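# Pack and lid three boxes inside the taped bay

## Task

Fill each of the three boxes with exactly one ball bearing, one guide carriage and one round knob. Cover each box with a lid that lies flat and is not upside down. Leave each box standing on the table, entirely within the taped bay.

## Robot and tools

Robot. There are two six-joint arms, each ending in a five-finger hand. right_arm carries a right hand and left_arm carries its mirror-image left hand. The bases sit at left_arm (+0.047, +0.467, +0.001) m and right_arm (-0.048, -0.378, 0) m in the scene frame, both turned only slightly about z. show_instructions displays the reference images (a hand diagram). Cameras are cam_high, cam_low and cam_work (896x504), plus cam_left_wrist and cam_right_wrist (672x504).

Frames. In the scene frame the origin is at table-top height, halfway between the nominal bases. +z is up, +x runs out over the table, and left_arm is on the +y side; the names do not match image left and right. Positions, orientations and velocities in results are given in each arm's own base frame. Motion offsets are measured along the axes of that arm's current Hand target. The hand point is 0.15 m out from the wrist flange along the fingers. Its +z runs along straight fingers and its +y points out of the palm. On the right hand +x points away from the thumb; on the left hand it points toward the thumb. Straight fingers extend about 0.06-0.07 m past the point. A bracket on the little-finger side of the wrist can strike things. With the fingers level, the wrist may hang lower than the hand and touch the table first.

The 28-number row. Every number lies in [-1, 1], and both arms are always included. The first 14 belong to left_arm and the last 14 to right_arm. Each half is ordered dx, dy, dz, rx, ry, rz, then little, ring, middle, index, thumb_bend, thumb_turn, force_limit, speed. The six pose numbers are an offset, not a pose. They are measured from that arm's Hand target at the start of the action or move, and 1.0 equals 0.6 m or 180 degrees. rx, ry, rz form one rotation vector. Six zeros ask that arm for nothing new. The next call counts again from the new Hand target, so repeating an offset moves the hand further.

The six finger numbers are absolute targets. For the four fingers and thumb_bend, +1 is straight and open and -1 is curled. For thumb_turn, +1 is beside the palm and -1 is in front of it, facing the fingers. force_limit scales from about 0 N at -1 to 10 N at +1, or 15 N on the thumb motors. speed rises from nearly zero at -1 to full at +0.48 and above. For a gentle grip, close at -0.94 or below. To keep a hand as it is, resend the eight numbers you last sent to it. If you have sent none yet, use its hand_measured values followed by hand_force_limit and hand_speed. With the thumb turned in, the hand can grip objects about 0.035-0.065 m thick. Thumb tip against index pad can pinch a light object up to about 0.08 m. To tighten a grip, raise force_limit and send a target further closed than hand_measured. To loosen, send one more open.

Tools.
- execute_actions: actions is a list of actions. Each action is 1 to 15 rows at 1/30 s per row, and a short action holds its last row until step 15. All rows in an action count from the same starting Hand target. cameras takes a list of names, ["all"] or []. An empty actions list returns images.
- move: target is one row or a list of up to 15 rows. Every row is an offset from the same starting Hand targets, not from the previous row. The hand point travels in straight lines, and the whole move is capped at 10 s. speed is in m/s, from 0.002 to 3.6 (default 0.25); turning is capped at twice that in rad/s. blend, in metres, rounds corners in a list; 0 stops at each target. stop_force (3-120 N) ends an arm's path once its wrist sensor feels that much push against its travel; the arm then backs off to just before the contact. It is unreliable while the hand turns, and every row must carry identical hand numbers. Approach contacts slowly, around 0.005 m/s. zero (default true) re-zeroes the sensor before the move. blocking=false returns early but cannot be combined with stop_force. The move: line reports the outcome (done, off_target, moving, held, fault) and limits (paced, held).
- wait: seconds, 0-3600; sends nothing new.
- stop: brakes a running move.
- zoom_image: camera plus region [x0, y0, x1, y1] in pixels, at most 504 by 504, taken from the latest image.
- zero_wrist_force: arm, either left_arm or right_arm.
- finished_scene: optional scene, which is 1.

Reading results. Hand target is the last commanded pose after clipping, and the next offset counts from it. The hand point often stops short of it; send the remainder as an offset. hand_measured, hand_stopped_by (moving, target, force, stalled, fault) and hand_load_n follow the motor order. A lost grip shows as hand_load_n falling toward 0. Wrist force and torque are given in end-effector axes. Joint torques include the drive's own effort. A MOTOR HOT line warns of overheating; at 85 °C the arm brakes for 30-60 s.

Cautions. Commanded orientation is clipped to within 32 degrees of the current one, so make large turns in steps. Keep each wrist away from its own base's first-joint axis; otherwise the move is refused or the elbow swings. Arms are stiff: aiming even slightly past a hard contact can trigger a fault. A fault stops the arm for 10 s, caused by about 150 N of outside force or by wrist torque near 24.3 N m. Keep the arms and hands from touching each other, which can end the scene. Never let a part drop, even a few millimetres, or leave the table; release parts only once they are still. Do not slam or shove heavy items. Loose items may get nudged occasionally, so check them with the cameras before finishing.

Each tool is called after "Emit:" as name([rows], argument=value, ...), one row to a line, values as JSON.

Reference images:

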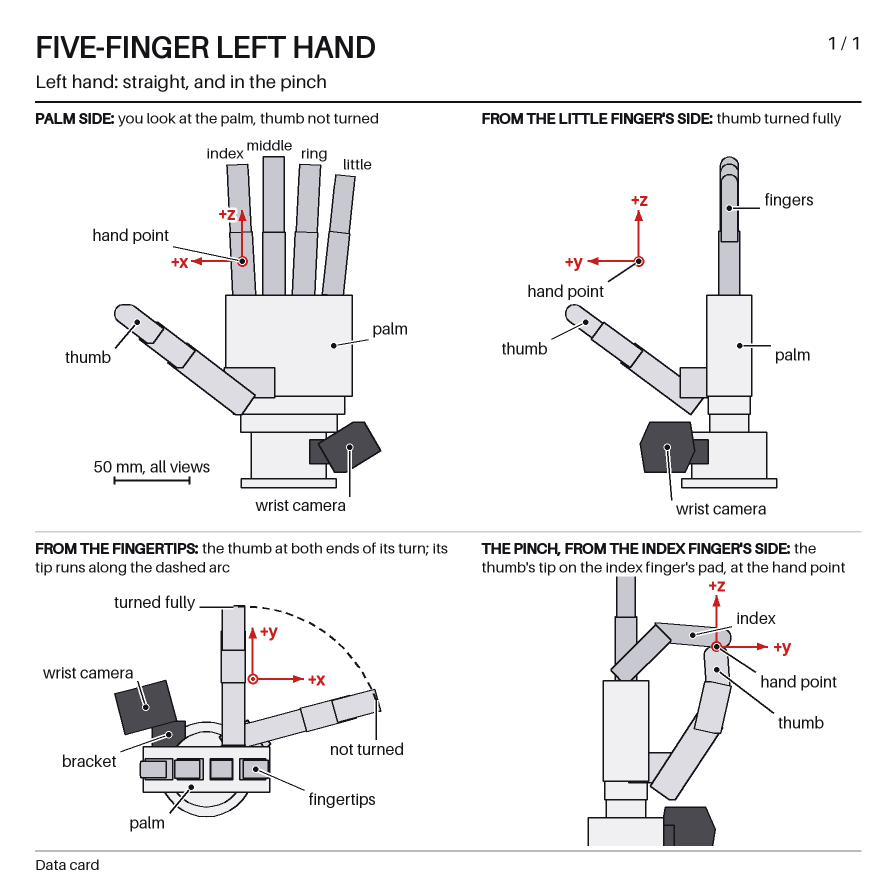

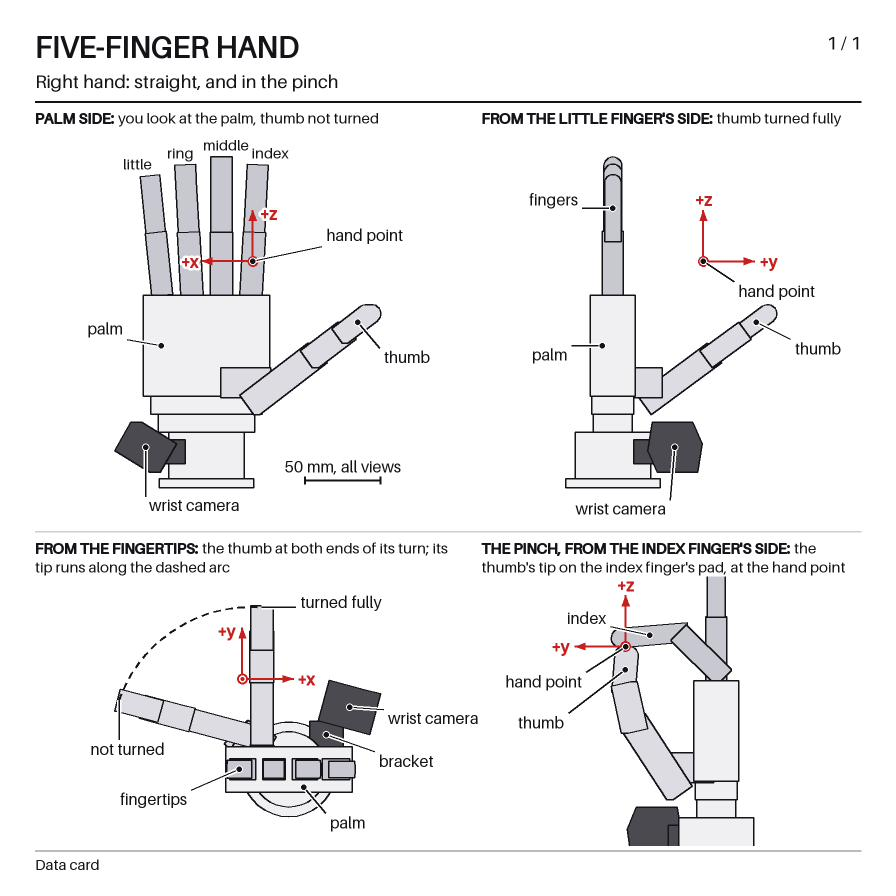

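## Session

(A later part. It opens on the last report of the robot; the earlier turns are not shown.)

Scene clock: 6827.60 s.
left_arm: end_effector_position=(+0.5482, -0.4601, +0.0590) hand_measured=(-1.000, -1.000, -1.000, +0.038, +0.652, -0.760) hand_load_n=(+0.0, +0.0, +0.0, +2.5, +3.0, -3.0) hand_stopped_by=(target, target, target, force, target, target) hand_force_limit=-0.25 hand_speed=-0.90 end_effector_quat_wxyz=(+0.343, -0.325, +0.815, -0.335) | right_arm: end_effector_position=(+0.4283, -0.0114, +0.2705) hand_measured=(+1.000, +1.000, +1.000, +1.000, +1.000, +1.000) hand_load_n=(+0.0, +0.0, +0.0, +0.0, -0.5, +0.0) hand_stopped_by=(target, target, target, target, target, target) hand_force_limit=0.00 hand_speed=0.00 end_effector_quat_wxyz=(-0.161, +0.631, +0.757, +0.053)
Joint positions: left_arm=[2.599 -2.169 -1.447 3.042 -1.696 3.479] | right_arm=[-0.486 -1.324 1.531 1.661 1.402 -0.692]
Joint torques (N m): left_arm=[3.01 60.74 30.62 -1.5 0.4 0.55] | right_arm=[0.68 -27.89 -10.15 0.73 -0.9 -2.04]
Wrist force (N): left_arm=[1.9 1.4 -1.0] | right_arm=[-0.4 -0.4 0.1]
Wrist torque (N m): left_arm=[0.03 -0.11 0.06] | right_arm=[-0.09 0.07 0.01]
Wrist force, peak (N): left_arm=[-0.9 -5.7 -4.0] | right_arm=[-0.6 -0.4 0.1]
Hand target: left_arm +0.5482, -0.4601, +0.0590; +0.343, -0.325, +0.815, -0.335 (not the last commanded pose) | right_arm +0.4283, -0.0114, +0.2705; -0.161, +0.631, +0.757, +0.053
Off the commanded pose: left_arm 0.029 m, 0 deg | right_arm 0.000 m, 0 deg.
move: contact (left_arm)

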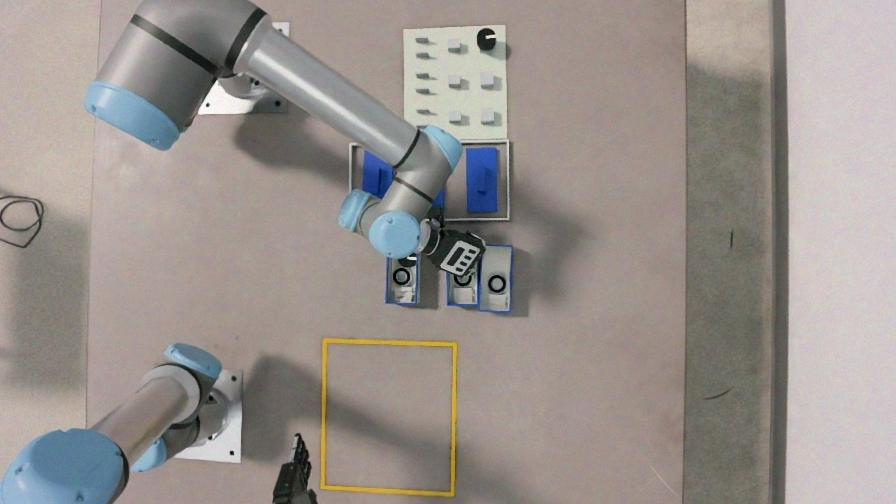

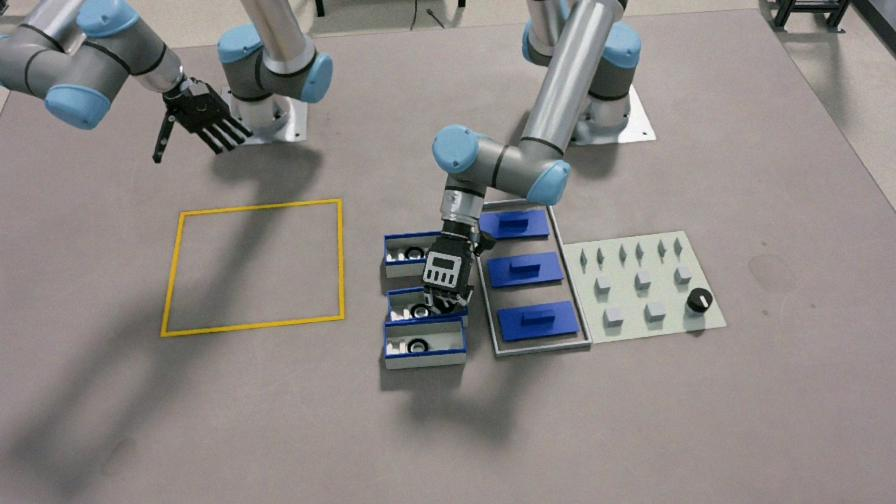

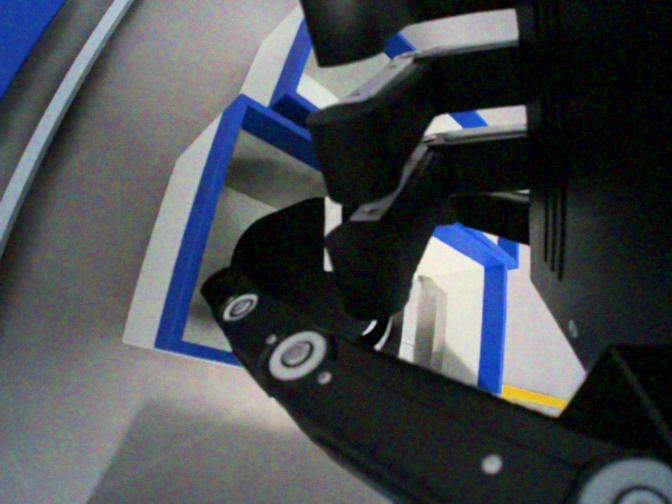

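Emit:
move([
  [-0.00822,-0.00297,-0.00913,0,0,0,-1,-1,-1,-0.3,0.65,-0.76,-0.25,-0.9,0,0,0,0,0,0,1,1,1,1,1,1,0,0],
  [0.00837,0.03425,0.01702,0,0,0,-1,-1,-1,-0.3,0.65,-0.76,-0.25,-0.9,0,0,0,0,0,0,1,1,1,1,1,1,0,0],
], speed=[0.05, 0.025], stop_force=5, cameras=["cam_high", "cam_work", "cam_left_wrist"])

Emit:
zoom_image(camera="cam_work", region=[380, 275, 475, 335])

Emit:
zoom_image(camera="cam_high", region=[440, 265, 485, 310])

Scene clock: 7060.07 s.
left_arm: end_effector_position=(+0.5472, -0.4557, +0.0592) hand_measured=(-1.000, -1.000, -1.000, +0.038, +0.652, -0.760) hand_load_n=(+0.0, +0.0, +0.0, +3.0, +3.0, -2.0) hand_stopped_by=(target, target, target, force, target, target) hand_force_limit=-0.25 hand_speed=-0.90 end_effector_quat_wxyz=(+0.343, -0.325, +0.815, -0.336) | right_arm: end_effector_position=(+0.4283, -0.0114, +0.2705) hand_measured=(+1.000, +1.000, +1.000, +1.000, +1.000, +1.000) hand_load_n=(+0.0, +0.0, +0.0, +0.0, +0.0, +0.0) hand_stopped_by=(target, target, target, target, target, target) hand_force_limit=0.00 hand_speed=0.00 end_effector_quat_wxyz=(-0.161, +0.631, +0.757, +0.053)
Joint positions: left_arm=[2.606 -2.16 -1.461 3.048 -1.69 3.482] | right_arm=[-0.486 -1.324 1.531 1.661 1.402 -0.692]
Joint torques (N m): left_arm=[-1.87 60.34 29.53 -1.35 -1.6 0.02] | right_arm=[0.25 -27.14 -10.86 0.68 -0.71 -2.03]
Wrist force (N): left_arm=[1.7 1.2 -1.2] | right_arm=[-0.5 -0.2 0.2]
Wrist torque (N m): left_arm=[0.03 -0.13 0.04] | right_arm=[-0.06 0.08 0.00]
Wrist force, peak (N): left_arm=[-0.8 -4.4 -2.2] | right_arm=[-0.6 -0.4 0.0]
Hand target: left_arm +0.5472, -0.4557, +0.0592; +0.343, -0.325, +0.815, -0.336 (not the last commanded pose) | right_arm +0.4283, -0.0114, +0.2705; -0.161, +0.631, +0.757, +0.053
Off the commanded pose: left_arm 0.023 m, 0 deg | right_arm 0.000 m, 0 deg.
move: contact (left_arm); path passed 1 of 2 targets

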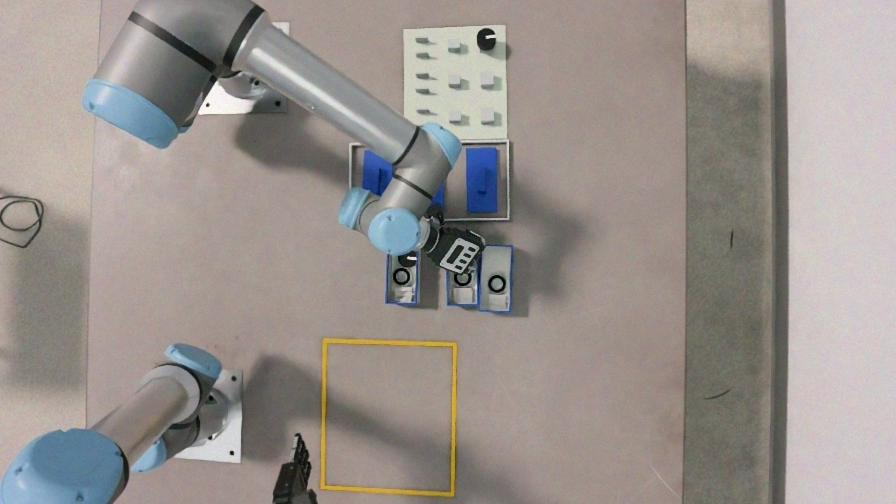

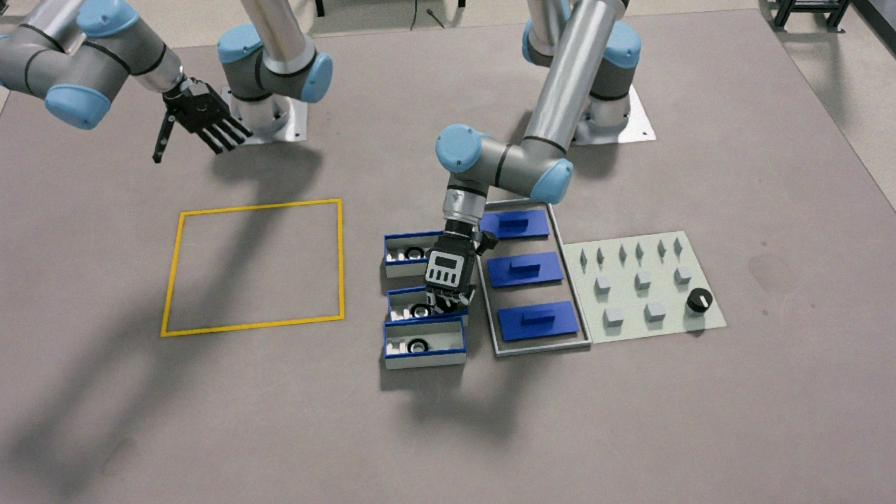

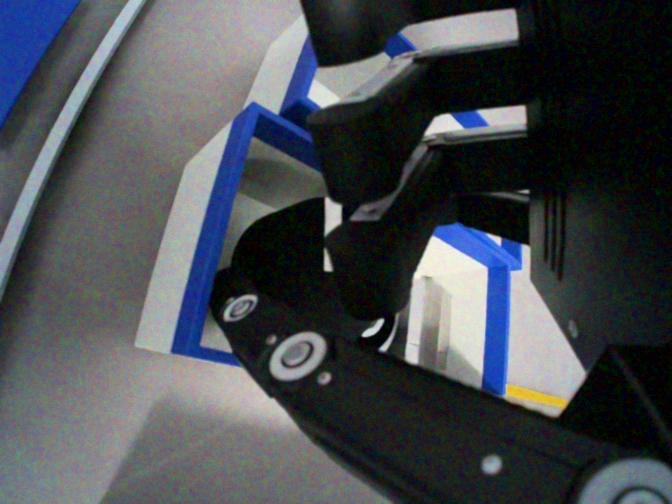

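Scaled by 5.305 from the camera's image (finer frame: 1280x720).

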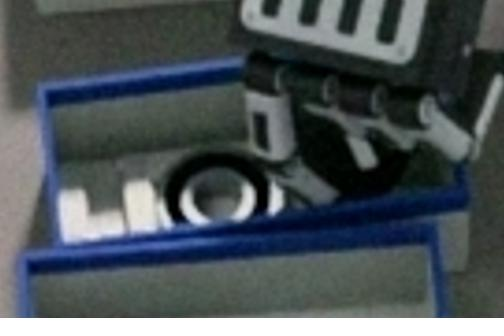

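Scaled by 11.200 from the camera's image (finer frame: 1280x720).

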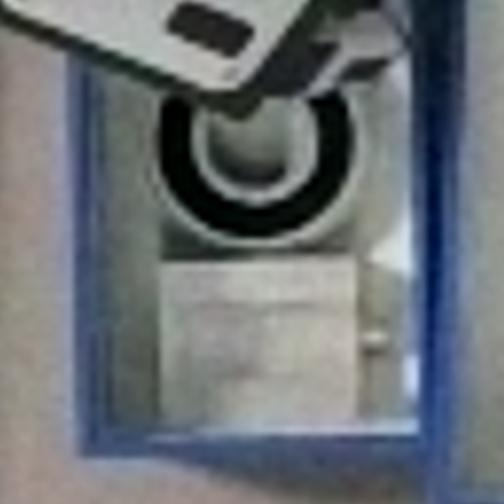

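Emit:
zoom_image(camera="cam_left_wrist", region=[130, 200, 430, 400])

Scaled by 1.680 from the camera's image (finer frame: 960x720).

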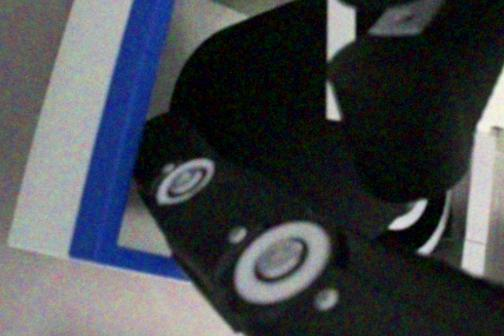

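Emit:
zoom_image(camera="cam_work", region=[400, 280, 472, 330])

Emit:
zoom_image(camera="cam_left_wrist", region=[340, 280, 420, 360])

Scaled by 7.000 from the camera's image (finer frame: 1280x720).

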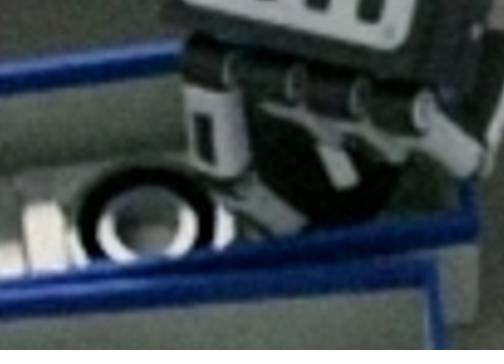

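Scaled by 6.300 from the camera's image (finer frame: 960x720).

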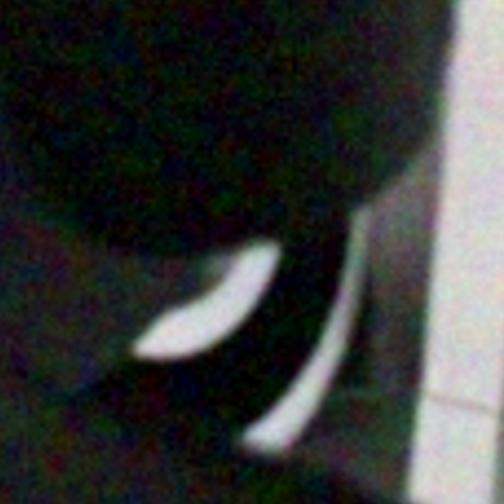

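Emit:
zoom_image(camera="cam_work", region=[470, 190, 610, 360])

Emit:
wait(seconds=0.05, cameras=["cam_low"])

Scaled by 2.965 from the camera's image (finer frame: 1280x720).

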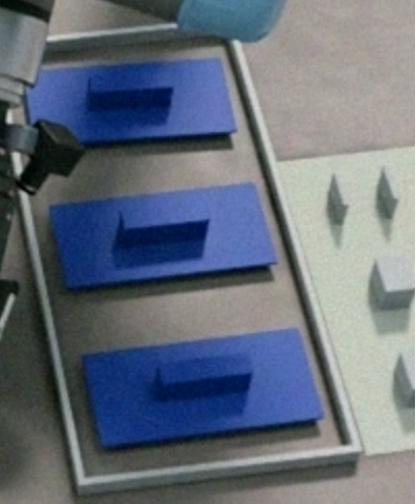

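Scene clock: 7319.60 s.
left_arm: end_effector_position=(+0.5472, -0.4557, +0.0592) hand_measured=(-1.000, -1.000, -1.000, +0.038, +0.652, -0.760) hand_load_n=(+0.0, +0.0, +0.0, +2.5, +3.5, -2.5) hand_stopped_by=(target, target, target, force, target, target) hand_force_limit=-0.25 hand_speed=-0.90 end_effector_quat_wxyz=(+0.343, -0.325, +0.815, -0.336) | right_arm: end_effector_position=(+0.4283, -0.0114, +0.2705) hand_measured=(+1.000, +1.000, +1.000, +1.000, +1.000, +1.000) hand_load_n=(+0.0, +0.0, +0.0, +0.0, +0.0, +0.0) hand_stopped_by=(target, target, target, target, target, target) hand_force_limit=0.00 hand_speed=0.00 end_effector_quat_wxyz=(-0.161, +0.631, +0.757, +0.053)
Joint positions: left_arm=[2.606 -2.16 -1.461 3.048 -1.69 3.482] | right_arm=[-0.486 -1.324 1.531 1.661 1.402 -0.692]
Joint torques (N m): left_arm=[-13.41 60.93 28.9 -1.61 -1.39 -1.09] | right_arm=[0.8 -26.95 -10.48 0.65 -0.87 -2.09]
Wrist force (N): left_arm=[1.4 0.8 -1.3] | right_arm=[-0.4 -0.2 -0.1]
Wrist torque (N m): left_arm=[0.01 -0.10 0.04] | right_arm=[-0.06 0.08 0.01]
Wrist force, peak (N): left_arm=[1.8 1.2 -1.3] | right_arm=[-0.6 -0.4 0.0]
Hand target: left_arm +0.5472, -0.4557, +0.0592; +0.343, -0.325, +0.815, -0.336 (not the last commanded pose) | right_arm +0.4283, -0.0114, +0.2705; -0.161, +0.631, +0.757, +0.053
Off the commanded pose: left_arm 0.023 m, 0 deg | right_arm 0.000 m, 0 deg.
wait: 0.07 s; at rest from the start

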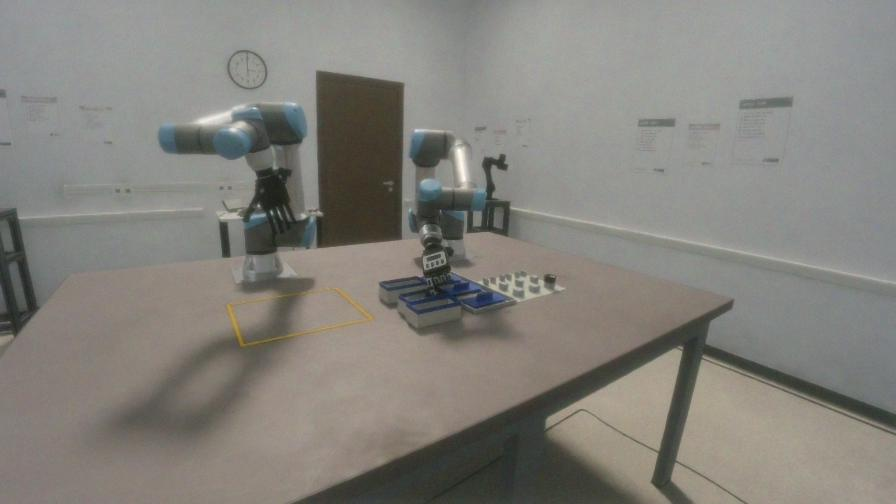

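Emit:
move([
  [-0.00858,-0.01925,-0.01353,0,0,0,-1,-1,-1,-0.3,0.65,-0.76,-0.25,-0.9,0,0,0,0,0,0,1,1,1,1,1,1,0,0],
  [-0.0055,-0.0517,-0.0033,0.0400,0.0898,0.0631,-1,-1,-1,-0.3,0.65,-0.76,-0.25,-0.9,0,0,0,0,0,0,1,1,1,1,1,1,0,0],
], speed=[0.05, 0.18], blend=[0.01, 0], cameras=["cam_high", "cam_work", "cam_left_wrist"])

Emit:
zoom_image(camera="cam_high", region=[436, 236, 506, 316])

Emit:
zoom_image(camera="cam_work", region=[380, 265, 480, 335])

Scene clock: 7354.00 s.
left_arm: end_effector_position=(+0.5568, -0.4700, +0.0853) hand_measured=(-1.000, -1.000, -1.000, +0.038, +0.652, -0.760) hand_load_n=(+0.5, +0.0, +0.0, +4.0, +3.5, -0.5) hand_stopped_by=(target, target, target, force, target, target) hand_force_limit=-0.25 hand_speed=-0.90 end_effector_quat_wxyz=(+0.277, -0.171, +0.860, -0.393) | right_arm: end_effector_position=(+0.4283, -0.0114, +0.2705) hand_measured=(+1.000, +1.000, +1.000, +1.000, +1.000, +1.000) hand_load_n=(+0.0, +0.0, +0.0, +0.0, +0.0, +0.0) hand_stopped_by=(target, target, target, target, target, target) hand_force_limit=0.00 hand_speed=0.00 end_effector_quat_wxyz=(-0.161, +0.631, +0.757, +0.053)
Joint positions: left_arm=[2.708 -2.157 -1.397 2.96 -1.297 3.74] | right_arm=[-0.486 -1.324 1.531 1.661 1.402 -0.692]
Joint torques (N m): left_arm=[13.45 31.53 31.28 -2.39 1.59 1.64] | right_arm=[0.07 -26.7 -10.16 0.75 -0.74 -2.07]
Wrist force (N): left_arm=[0.6 0.4 -0.8] | right_arm=[-0.5 -0.3 0.2]
Wrist torque (N m): left_arm=[0.05 -0.09 -0.06] | right_arm=[-0.09 0.08 0.01]
Wrist force, peak (N): left_arm=[1.7 1.4 -1.3] | right_arm=[-0.6 -0.4 0.3]
Hand target: left_arm +0.5568, -0.4700, +0.0853; +0.277, -0.171, +0.860, -0.393 | right_arm +0.4283, -0.0114, +0.2705; -0.161, +0.631, +0.757, +0.053
Off the commanded pose: left_arm 0.000 m, 0 deg | right_arm 0.000 m, 0 deg.
move: done; blend cut to 0.0075 m at target 1

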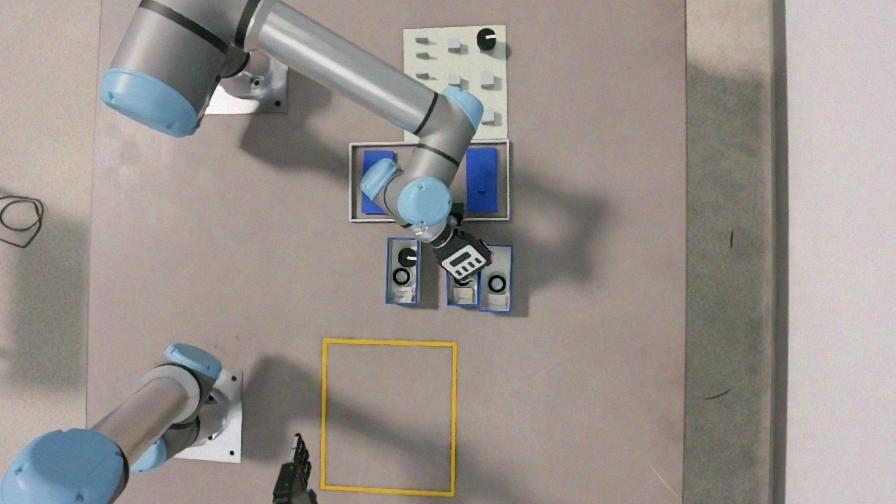

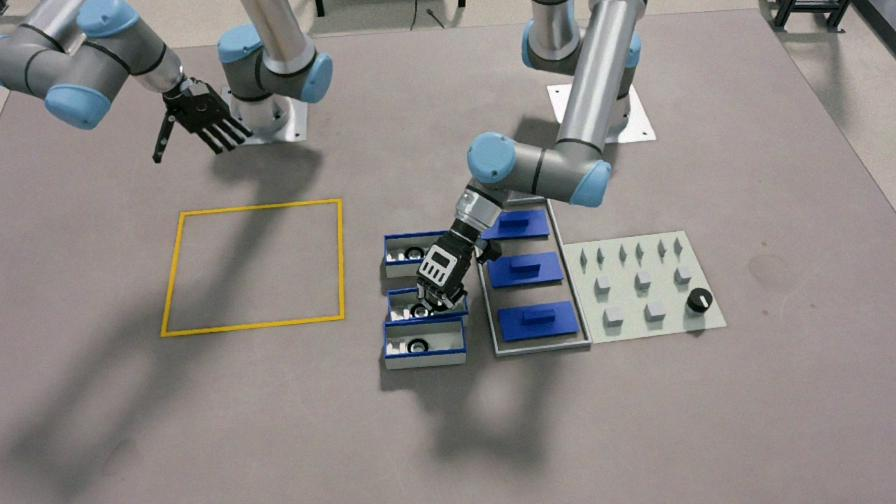

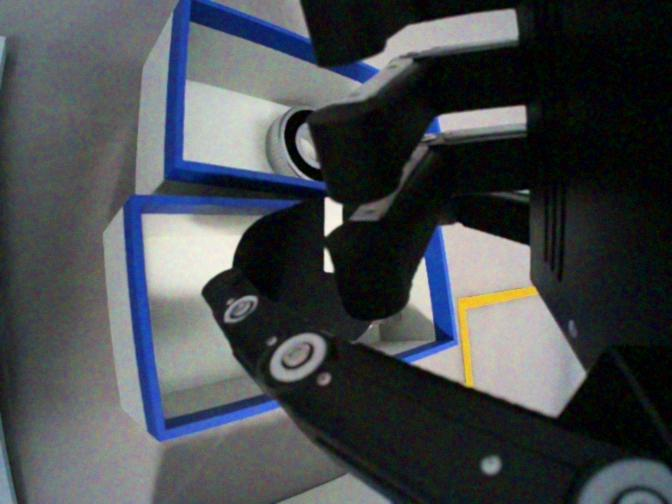

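Scaled by 6.300 from the camera's image (finer frame: 1280x720).

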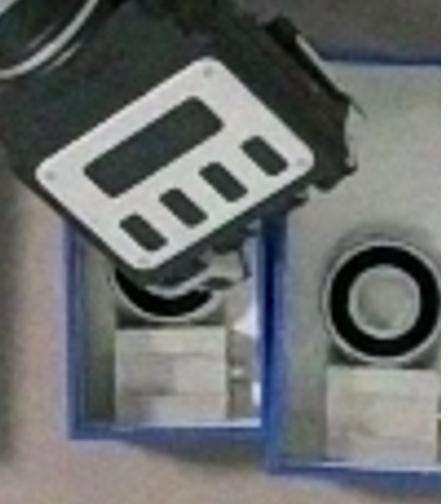

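Scaled by 5.040 from the camera's image (finer frame: 1280x720).

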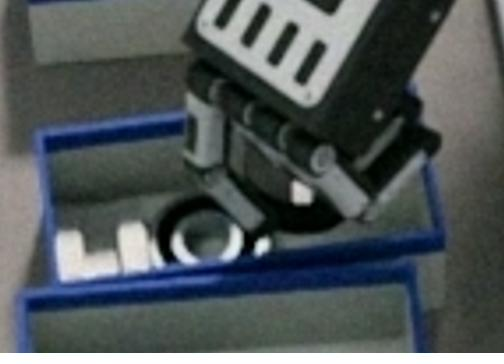

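Emit:
move([
  [0.01558,0.03337,0.02082,0,0,0,-1,-1,-1,-0.3,0.65,-0.76,-0.25,-0.9,0,0,0,0,0,0,1,1,1,1,1,1,0,0],
  [0.03273,0.07185,0.04787,0,0,0,-1,-1,-1,-0.3,0.65,-0.76,-0.25,-0.9,0,0,0,0,0,0,1,1,1,1,1,1,0,0],
], speed=[0.06, 0.025], stop_force=4.5, cameras=["cam_high", "cam_work", "cam_left_wrist"])

Emit:
zoom_image(camera="cam_work", region=[380, 265, 480, 335])

Emit:
zoom_image(camera="cam_high", region=[436, 236, 506, 316])

Scene clock: 7370.27 s.
left_arm: end_effector_position=(+0.5560, -0.4696, +0.0724) hand_measured=(-1.000, -1.000, -1.000, +0.038, +0.652, -0.760) hand_load_n=(-0.5, +0.0, +0.5, +4.0, +3.5, -0.5) hand_stopped_by=(target, target, target, force, target, target) hand_force_limit=-0.25 hand_speed=-0.90 end_effector_quat_wxyz=(+0.277, -0.171, +0.860, -0.392) | right_arm: end_effector_position=(+0.4283, -0.0114, +0.2705) hand_measured=(+1.000, +1.000, +1.000, +1.000, +1.000, +1.000) hand_load_n=(+0.0, +0.0, +0.0, +0.0, +0.0, +0.0) hand_stopped_by=(target, target, target, target, target, target) hand_force_limit=0.00 hand_speed=0.00 end_effector_quat_wxyz=(-0.161, +0.631, +0.757, +0.053)
Joint positions: left_arm=[2.709 -2.168 -1.414 2.988 -1.296 3.741] | right_arm=[-0.486 -1.324 1.531 1.661 1.402 -0.692]
Joint torques (N m): left_arm=[1.18 60.57 29.73 -1.92 -1.05 -0.5] | right_arm=[0.83 -27.08 -10.65 0.66 -0.83 -2.09]
Wrist force (N): left_arm=[0.6 0.2 -0.7] | right_arm=[-0.3 -0.2 0.3]
Wrist torque (N m): left_arm=[-0.01 -0.07 -0.05] | right_arm=[-0.07 0.05 0.02]
Wrist force, peak (N): left_arm=[-0.5 -9.0 -8.4] | right_arm=[-0.6 -0.4 0.0]
Hand target: left_arm +0.5560, -0.4697, +0.0724; +0.277, -0.171, +0.860, -0.392 (not the last commanded pose) | right_arm +0.4283, -0.0114, +0.2705; -0.161, +0.631, +0.757, +0.053
Off the commanded pose: left_arm 0.042 m, 0 deg | right_arm 0.000 m, 0 deg.
move: contact (left_arm); path passed 0 of 2 targets

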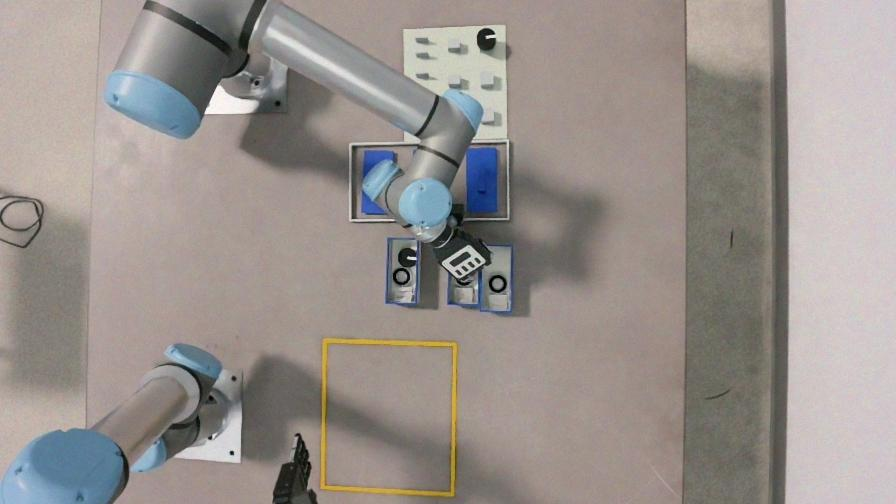

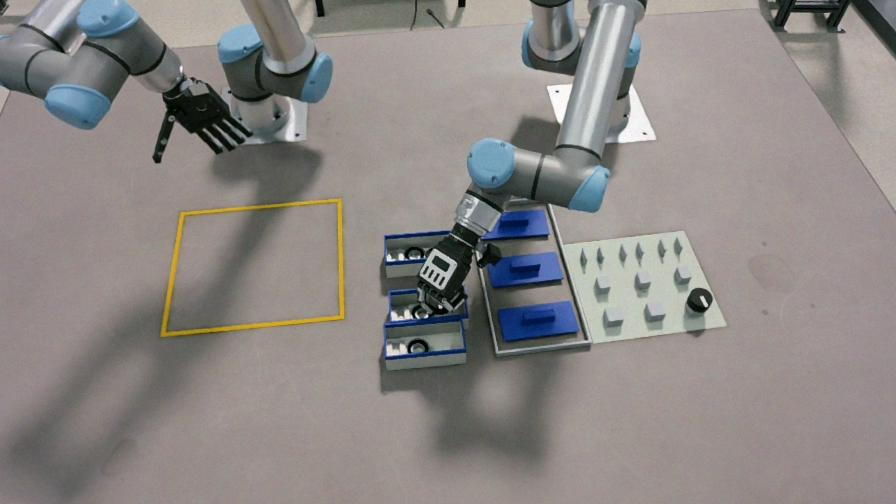

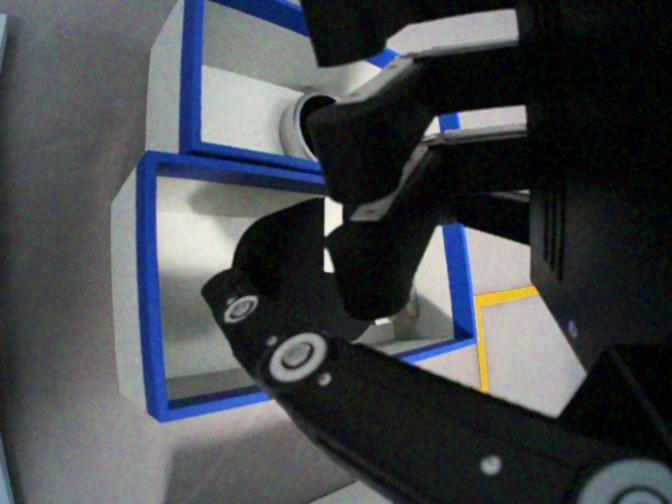

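Scaled by 5.040 from the camera's image (finer frame: 1280x720).

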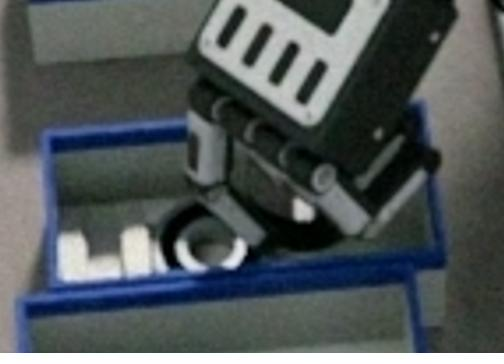

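Scaled by 6.300 from the camera's image (finer frame: 1280x720).

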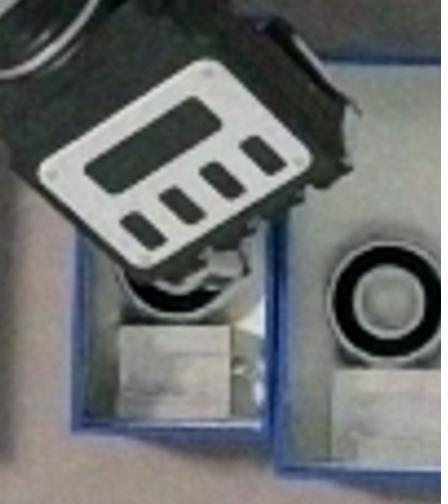

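Emit:
wait(seconds=0.05, cameras=["cam_high","cam_work"])

Emit:
zoom_image(camera="cam_high", region=[436, 236, 546, 316])

Scene clock: 7419.37 s.
left_arm: end_effector_position=(+0.5560, -0.4697, +0.0724) hand_measured=(-1.000, -1.000, -1.000, +0.038, +0.652, -0.760) hand_load_n=(+0.0, +0.0, +0.0, +4.0, +3.0, -0.5) hand_stopped_by=(target, target, target, force, target, target) hand_force_limit=-0.25 hand_speed=-0.90 end_effector_quat_wxyz=(+0.277, -0.171, +0.860, -0.392) | right_arm: end_effector_position=(+0.4283, -0.0114, +0.2705) hand_measured=(+1.000, +1.000, +1.000, +1.000, +1.000, +1.000) hand_load_n=(+0.0, +0.0, +0.0, +0.0, +0.0, +0.0) hand_stopped_by=(target, target, target, target, target, target) hand_force_limit=0.00 hand_speed=0.00 end_effector_quat_wxyz=(-0.161, +0.631, +0.757, +0.053)
Joint positions: left_arm=[2.708 -2.168 -1.414 2.988 -1.296 3.741] | right_arm=[-0.486 -1.324 1.531 1.661 1.402 -0.692]
Joint torques (N m): left_arm=[-12.33 61.44 30.84 -2.09 -1.28 -0.85] | right_arm=[-0.31 -27.41 -10.21 0.73 -0.76 -2.12]
Wrist force (N): left_arm=[0.5 0.1 -0.9] | right_arm=[-0.3 -0.2 0.0]
Wrist torque (N m): left_arm=[0.02 -0.07 -0.06] | right_arm=[-0.06 0.05 0.02]
Wrist force, peak (N): left_arm=[0.8 0.3 -0.8] | right_arm=[-0.6 -0.5 0.0]
Hand target: left_arm +0.5560, -0.4697, +0.0724; +0.277, -0.171, +0.860, -0.392 (not the last commanded pose) | right_arm +0.4283, -0.0114, +0.2705; -0.161, +0.631, +0.757, +0.053
Off the commanded pose: left_arm 0.042 m, 0 deg | right_arm 0.000 m, 0 deg.
wait: 0.07 s; at rest from the start

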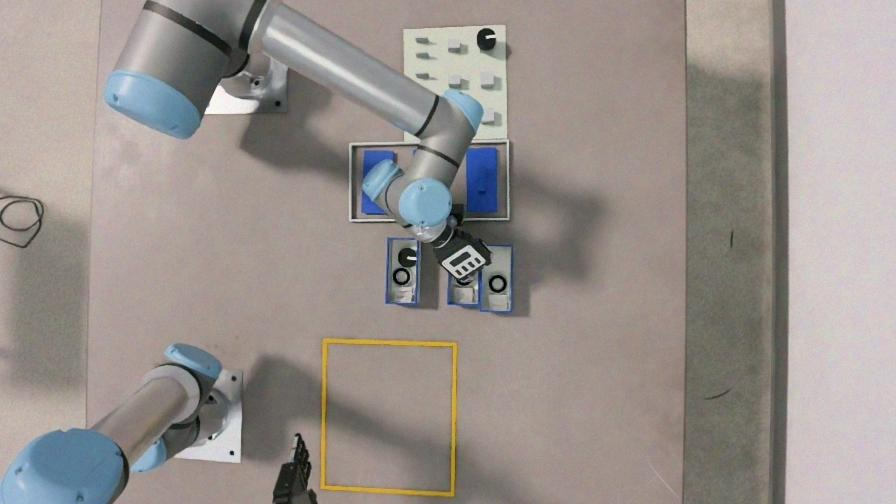

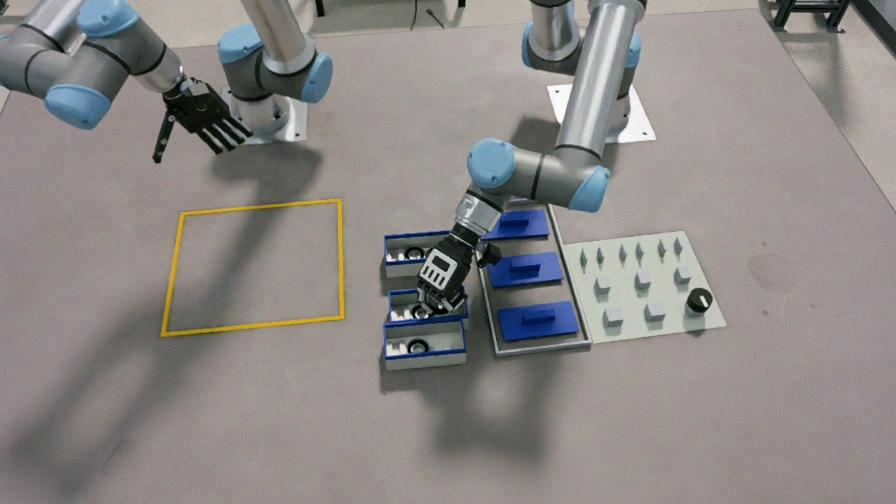

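Scaled by 4.582 from the camera's image (finer frame: 1280x720).

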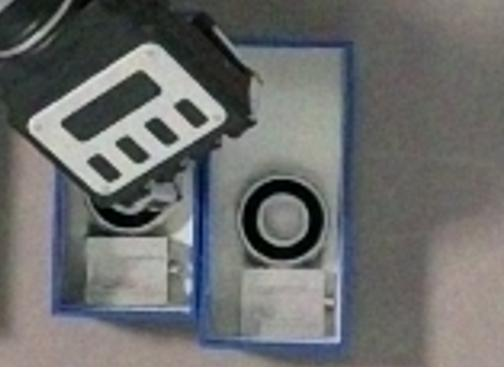

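Emit:
zoom_image(camera="cam_high", region=[440, 266, 500, 316])

Emit:
zoom_image(camera="cam_high", region=[470, 236, 530, 286])

Emit:
zoom_image(camera="cam_work", region=[376, 270, 486, 380])

Scaled by 8.400 from the camera's image (finer frame: 1280x720).

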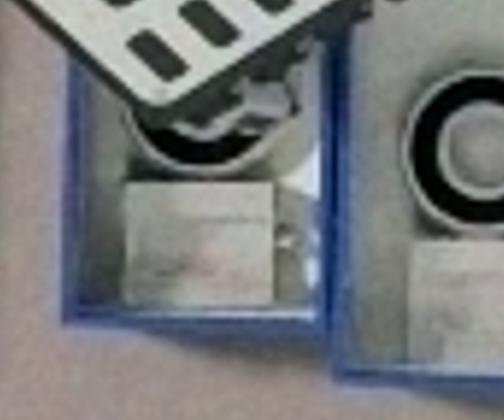

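Scaled by 8.400 from the camera's image (finer frame: 1280x720).

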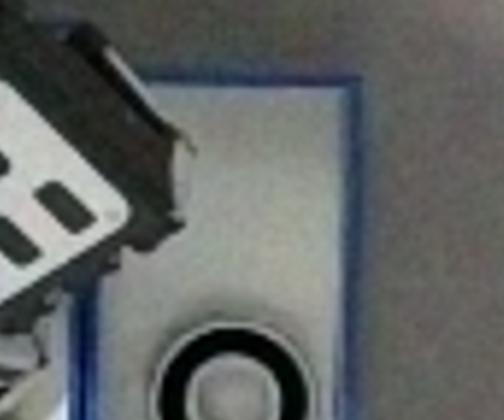

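Scaled by 4.582 from the camera's image (finer frame: 1280x720).

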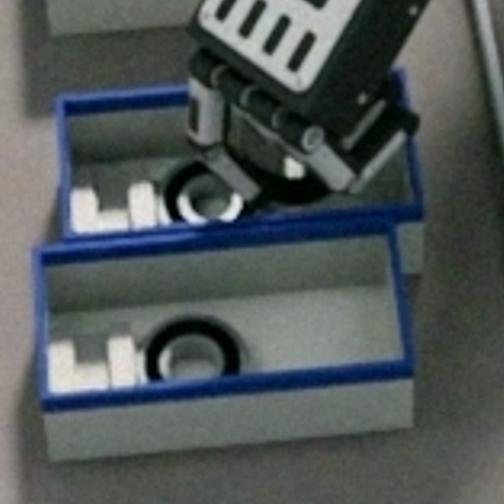

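Emit:
wait(seconds=0.05, cameras=["cam_low","cam_left_wrist"])

Emit:
zoom_image(camera="cam_left_wrist", region=[150, 0, 650, 500])

Scene clock: 7507.90 s.
left_arm: end_effector_position=(+0.5560, -0.4697, +0.0724) hand_measured=(-1.000, -1.000, -1.000, +0.038, +0.652, -0.760) hand_load_n=(+0.0, +0.0, +0.0, +4.0, +3.5, -0.5) hand_stopped_by=(target, target, target, force, target, target) hand_force_limit=-0.25 hand_speed=-0.90 end_effector_quat_wxyz=(+0.277, -0.171, +0.860, -0.392) | right_arm: end_effector_position=(+0.4283, -0.0114, +0.2705) hand_measured=(+1.000, +1.000, +1.000, +1.000, +1.000, +1.000) hand_load_n=(+0.0, +0.0, +0.0, +0.0, +0.0, +0.0) hand_stopped_by=(target, target, target, target, target, target) hand_force_limit=0.00 hand_speed=0.00 end_effector_quat_wxyz=(-0.161, +0.631, +0.757, +0.053)
Joint positions: left_arm=[2.708 -2.168 -1.414 2.988 -1.296 3.741] | right_arm=[-0.486 -1.324 1.531 1.661 1.402 -0.692]
Joint torques (N m): left_arm=[-12.25 60.75 30.27 -2.05 -1.29 -0.8] | right_arm=[0.19 -26.94 -10.12 0.7 -0.86 -1.93]
Wrist force (N): left_arm=[0.7 0.3 -0.7] | right_arm=[-0.3 -0.6 0.1]
Wrist torque (N m): left_arm=[0.03 -0.09 -0.05] | right_arm=[-0.12 0.06 0.00]
Wrist force, peak (N): left_arm=[0.8 0.3 -0.9] | right_arm=[-0.6 -0.4 0.2]
Hand target: left_arm +0.5560, -0.4697, +0.0724; +0.277, -0.171, +0.860, -0.392 (not the last commanded pose) | right_arm +0.4283, -0.0114, +0.2705; -0.161, +0.631, +0.757, +0.053
Off the commanded pose: left_arm 0.042 m, 0 deg | right_arm 0.000 m, 0 deg.
wait: 0.07 s; at rest from the start

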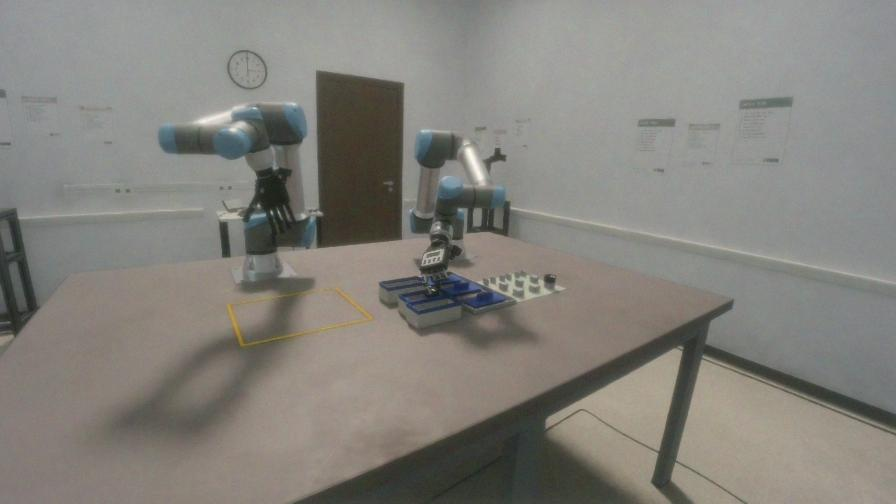

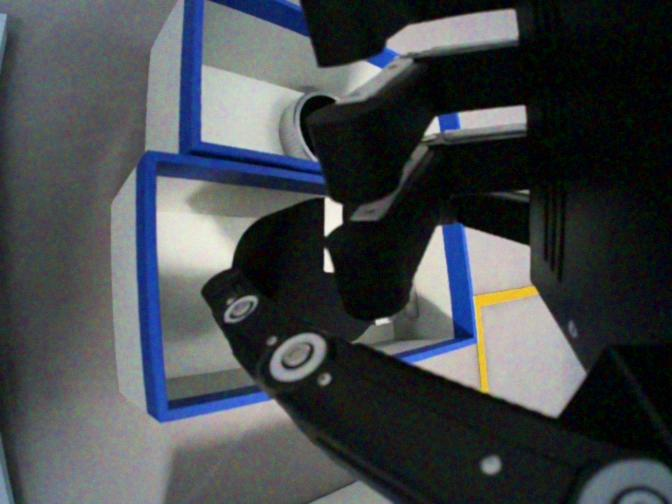

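Scaled by 1.008 from the camera's image (finer frame: 960x720).

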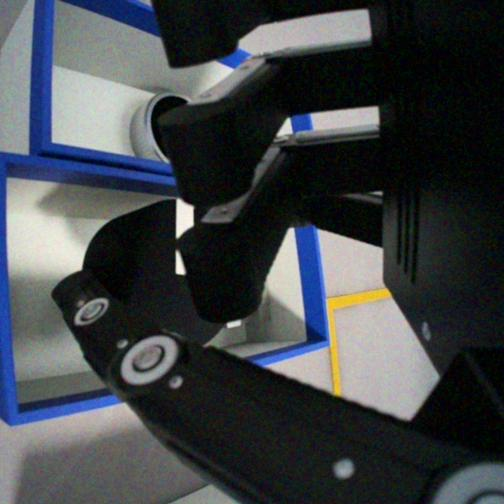

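Emit:
move(target=[0.0164,0.05477,0.04267,0,0,0,-1,-1,-1,-0.3,0.65,-0.76,-0.25,-0.9,0,0,0,0,0,0,1,1,1,1,1,1,0,0], speed=0.03, stop_force=5, cameras=["cam_high","cam_work"])

Emit:
zoom_image(camera="cam_work", region=[376, 270, 486, 380])

Emit:
zoom_image(camera="cam_high", region=[436, 236, 516, 316])

Scene clock: 7549.43 s.
left_arm: end_effector_position=(+0.5606, -0.4688, +0.0359) hand_measured=(-1.000, -1.000, -1.000, +0.038, +0.652, -0.760) hand_load_n=(+0.0, +0.0, +0.0, +4.5, +4.5, -1.0) hand_stopped_by=(target, target, target, force, target, target) hand_force_limit=-0.25 hand_speed=-0.90 end_effector_quat_wxyz=(+0.277, -0.171, +0.860, -0.392) | right_arm: end_effector_position=(+0.4283, -0.0114, +0.2705) hand_measured=(+1.000, +1.000, +1.000, +1.000, +1.000, +1.000) hand_load_n=(+0.0, +0.0, +0.0, +0.0, +0.0, +0.0) hand_stopped_by=(target, target, target, target, target, target) hand_force_limit=0.00 hand_speed=0.00 end_effector_quat_wxyz=(-0.161, +0.631, +0.757, +0.053)
Joint positions: left_arm=[2.713 -2.214 -1.44 3.059 -1.292 3.743] | right_arm=[-0.486 -1.324 1.531 1.661 1.402 -0.692]
Joint torques (N m): left_arm=[-13.54 61.35 27.68 -1.81 -1.05 -1.16] | right_arm=[0.54 -27.33 -9.68 0.68 -0.83 -2.03]
Wrist force (N): left_arm=[1.2 0.7 -1.8] | right_arm=[-0.4 -0.2 0.2]
Wrist torque (N m): left_arm=[0.06 -0.10 -0.04] | right_arm=[-0.07 0.06 0.01]
Wrist force, peak (N): left_arm=[0.1 -3.6 -6.2] | right_arm=[-0.8 -0.4 0.0]
Hand target: left_arm +0.5606, -0.4688, +0.0359; +0.277, -0.171, +0.860, -0.392 (not the last commanded pose) | right_arm +0.4283, -0.0114, +0.2705; -0.161, +0.631, +0.757, +0.053
Off the commanded pose: left_arm 0.006 m, 0 deg | right_arm 0.000 m, 0 deg.
move: contact (left_arm)

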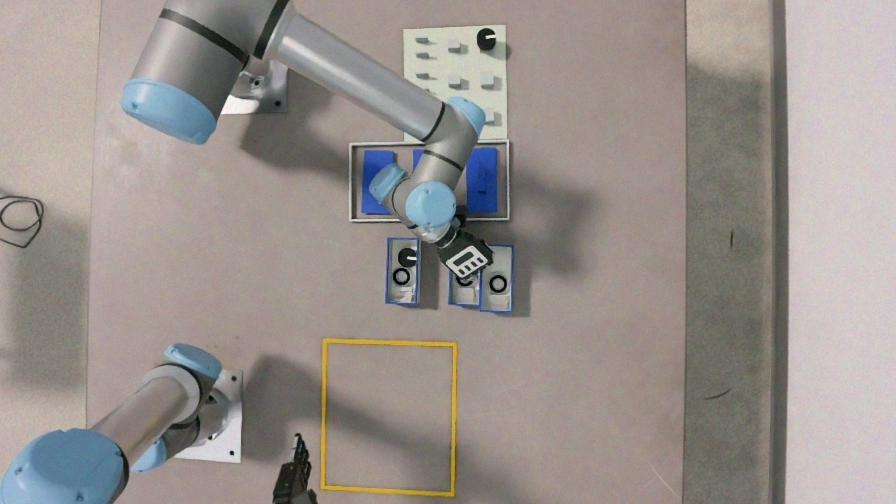

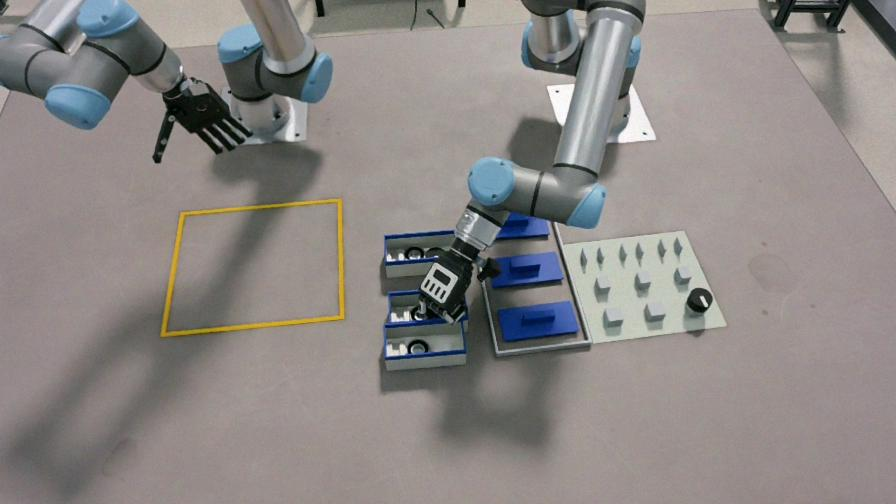

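Scaled by 4.582 from the camera's image (finer frame: 1280x720).

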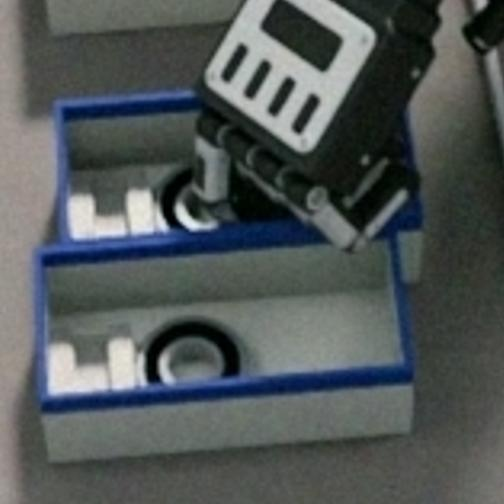

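Scaled by 6.300 from the camera's image (finer frame: 1280x720).

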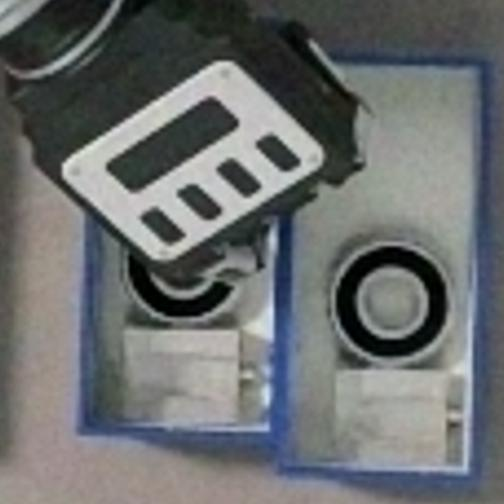

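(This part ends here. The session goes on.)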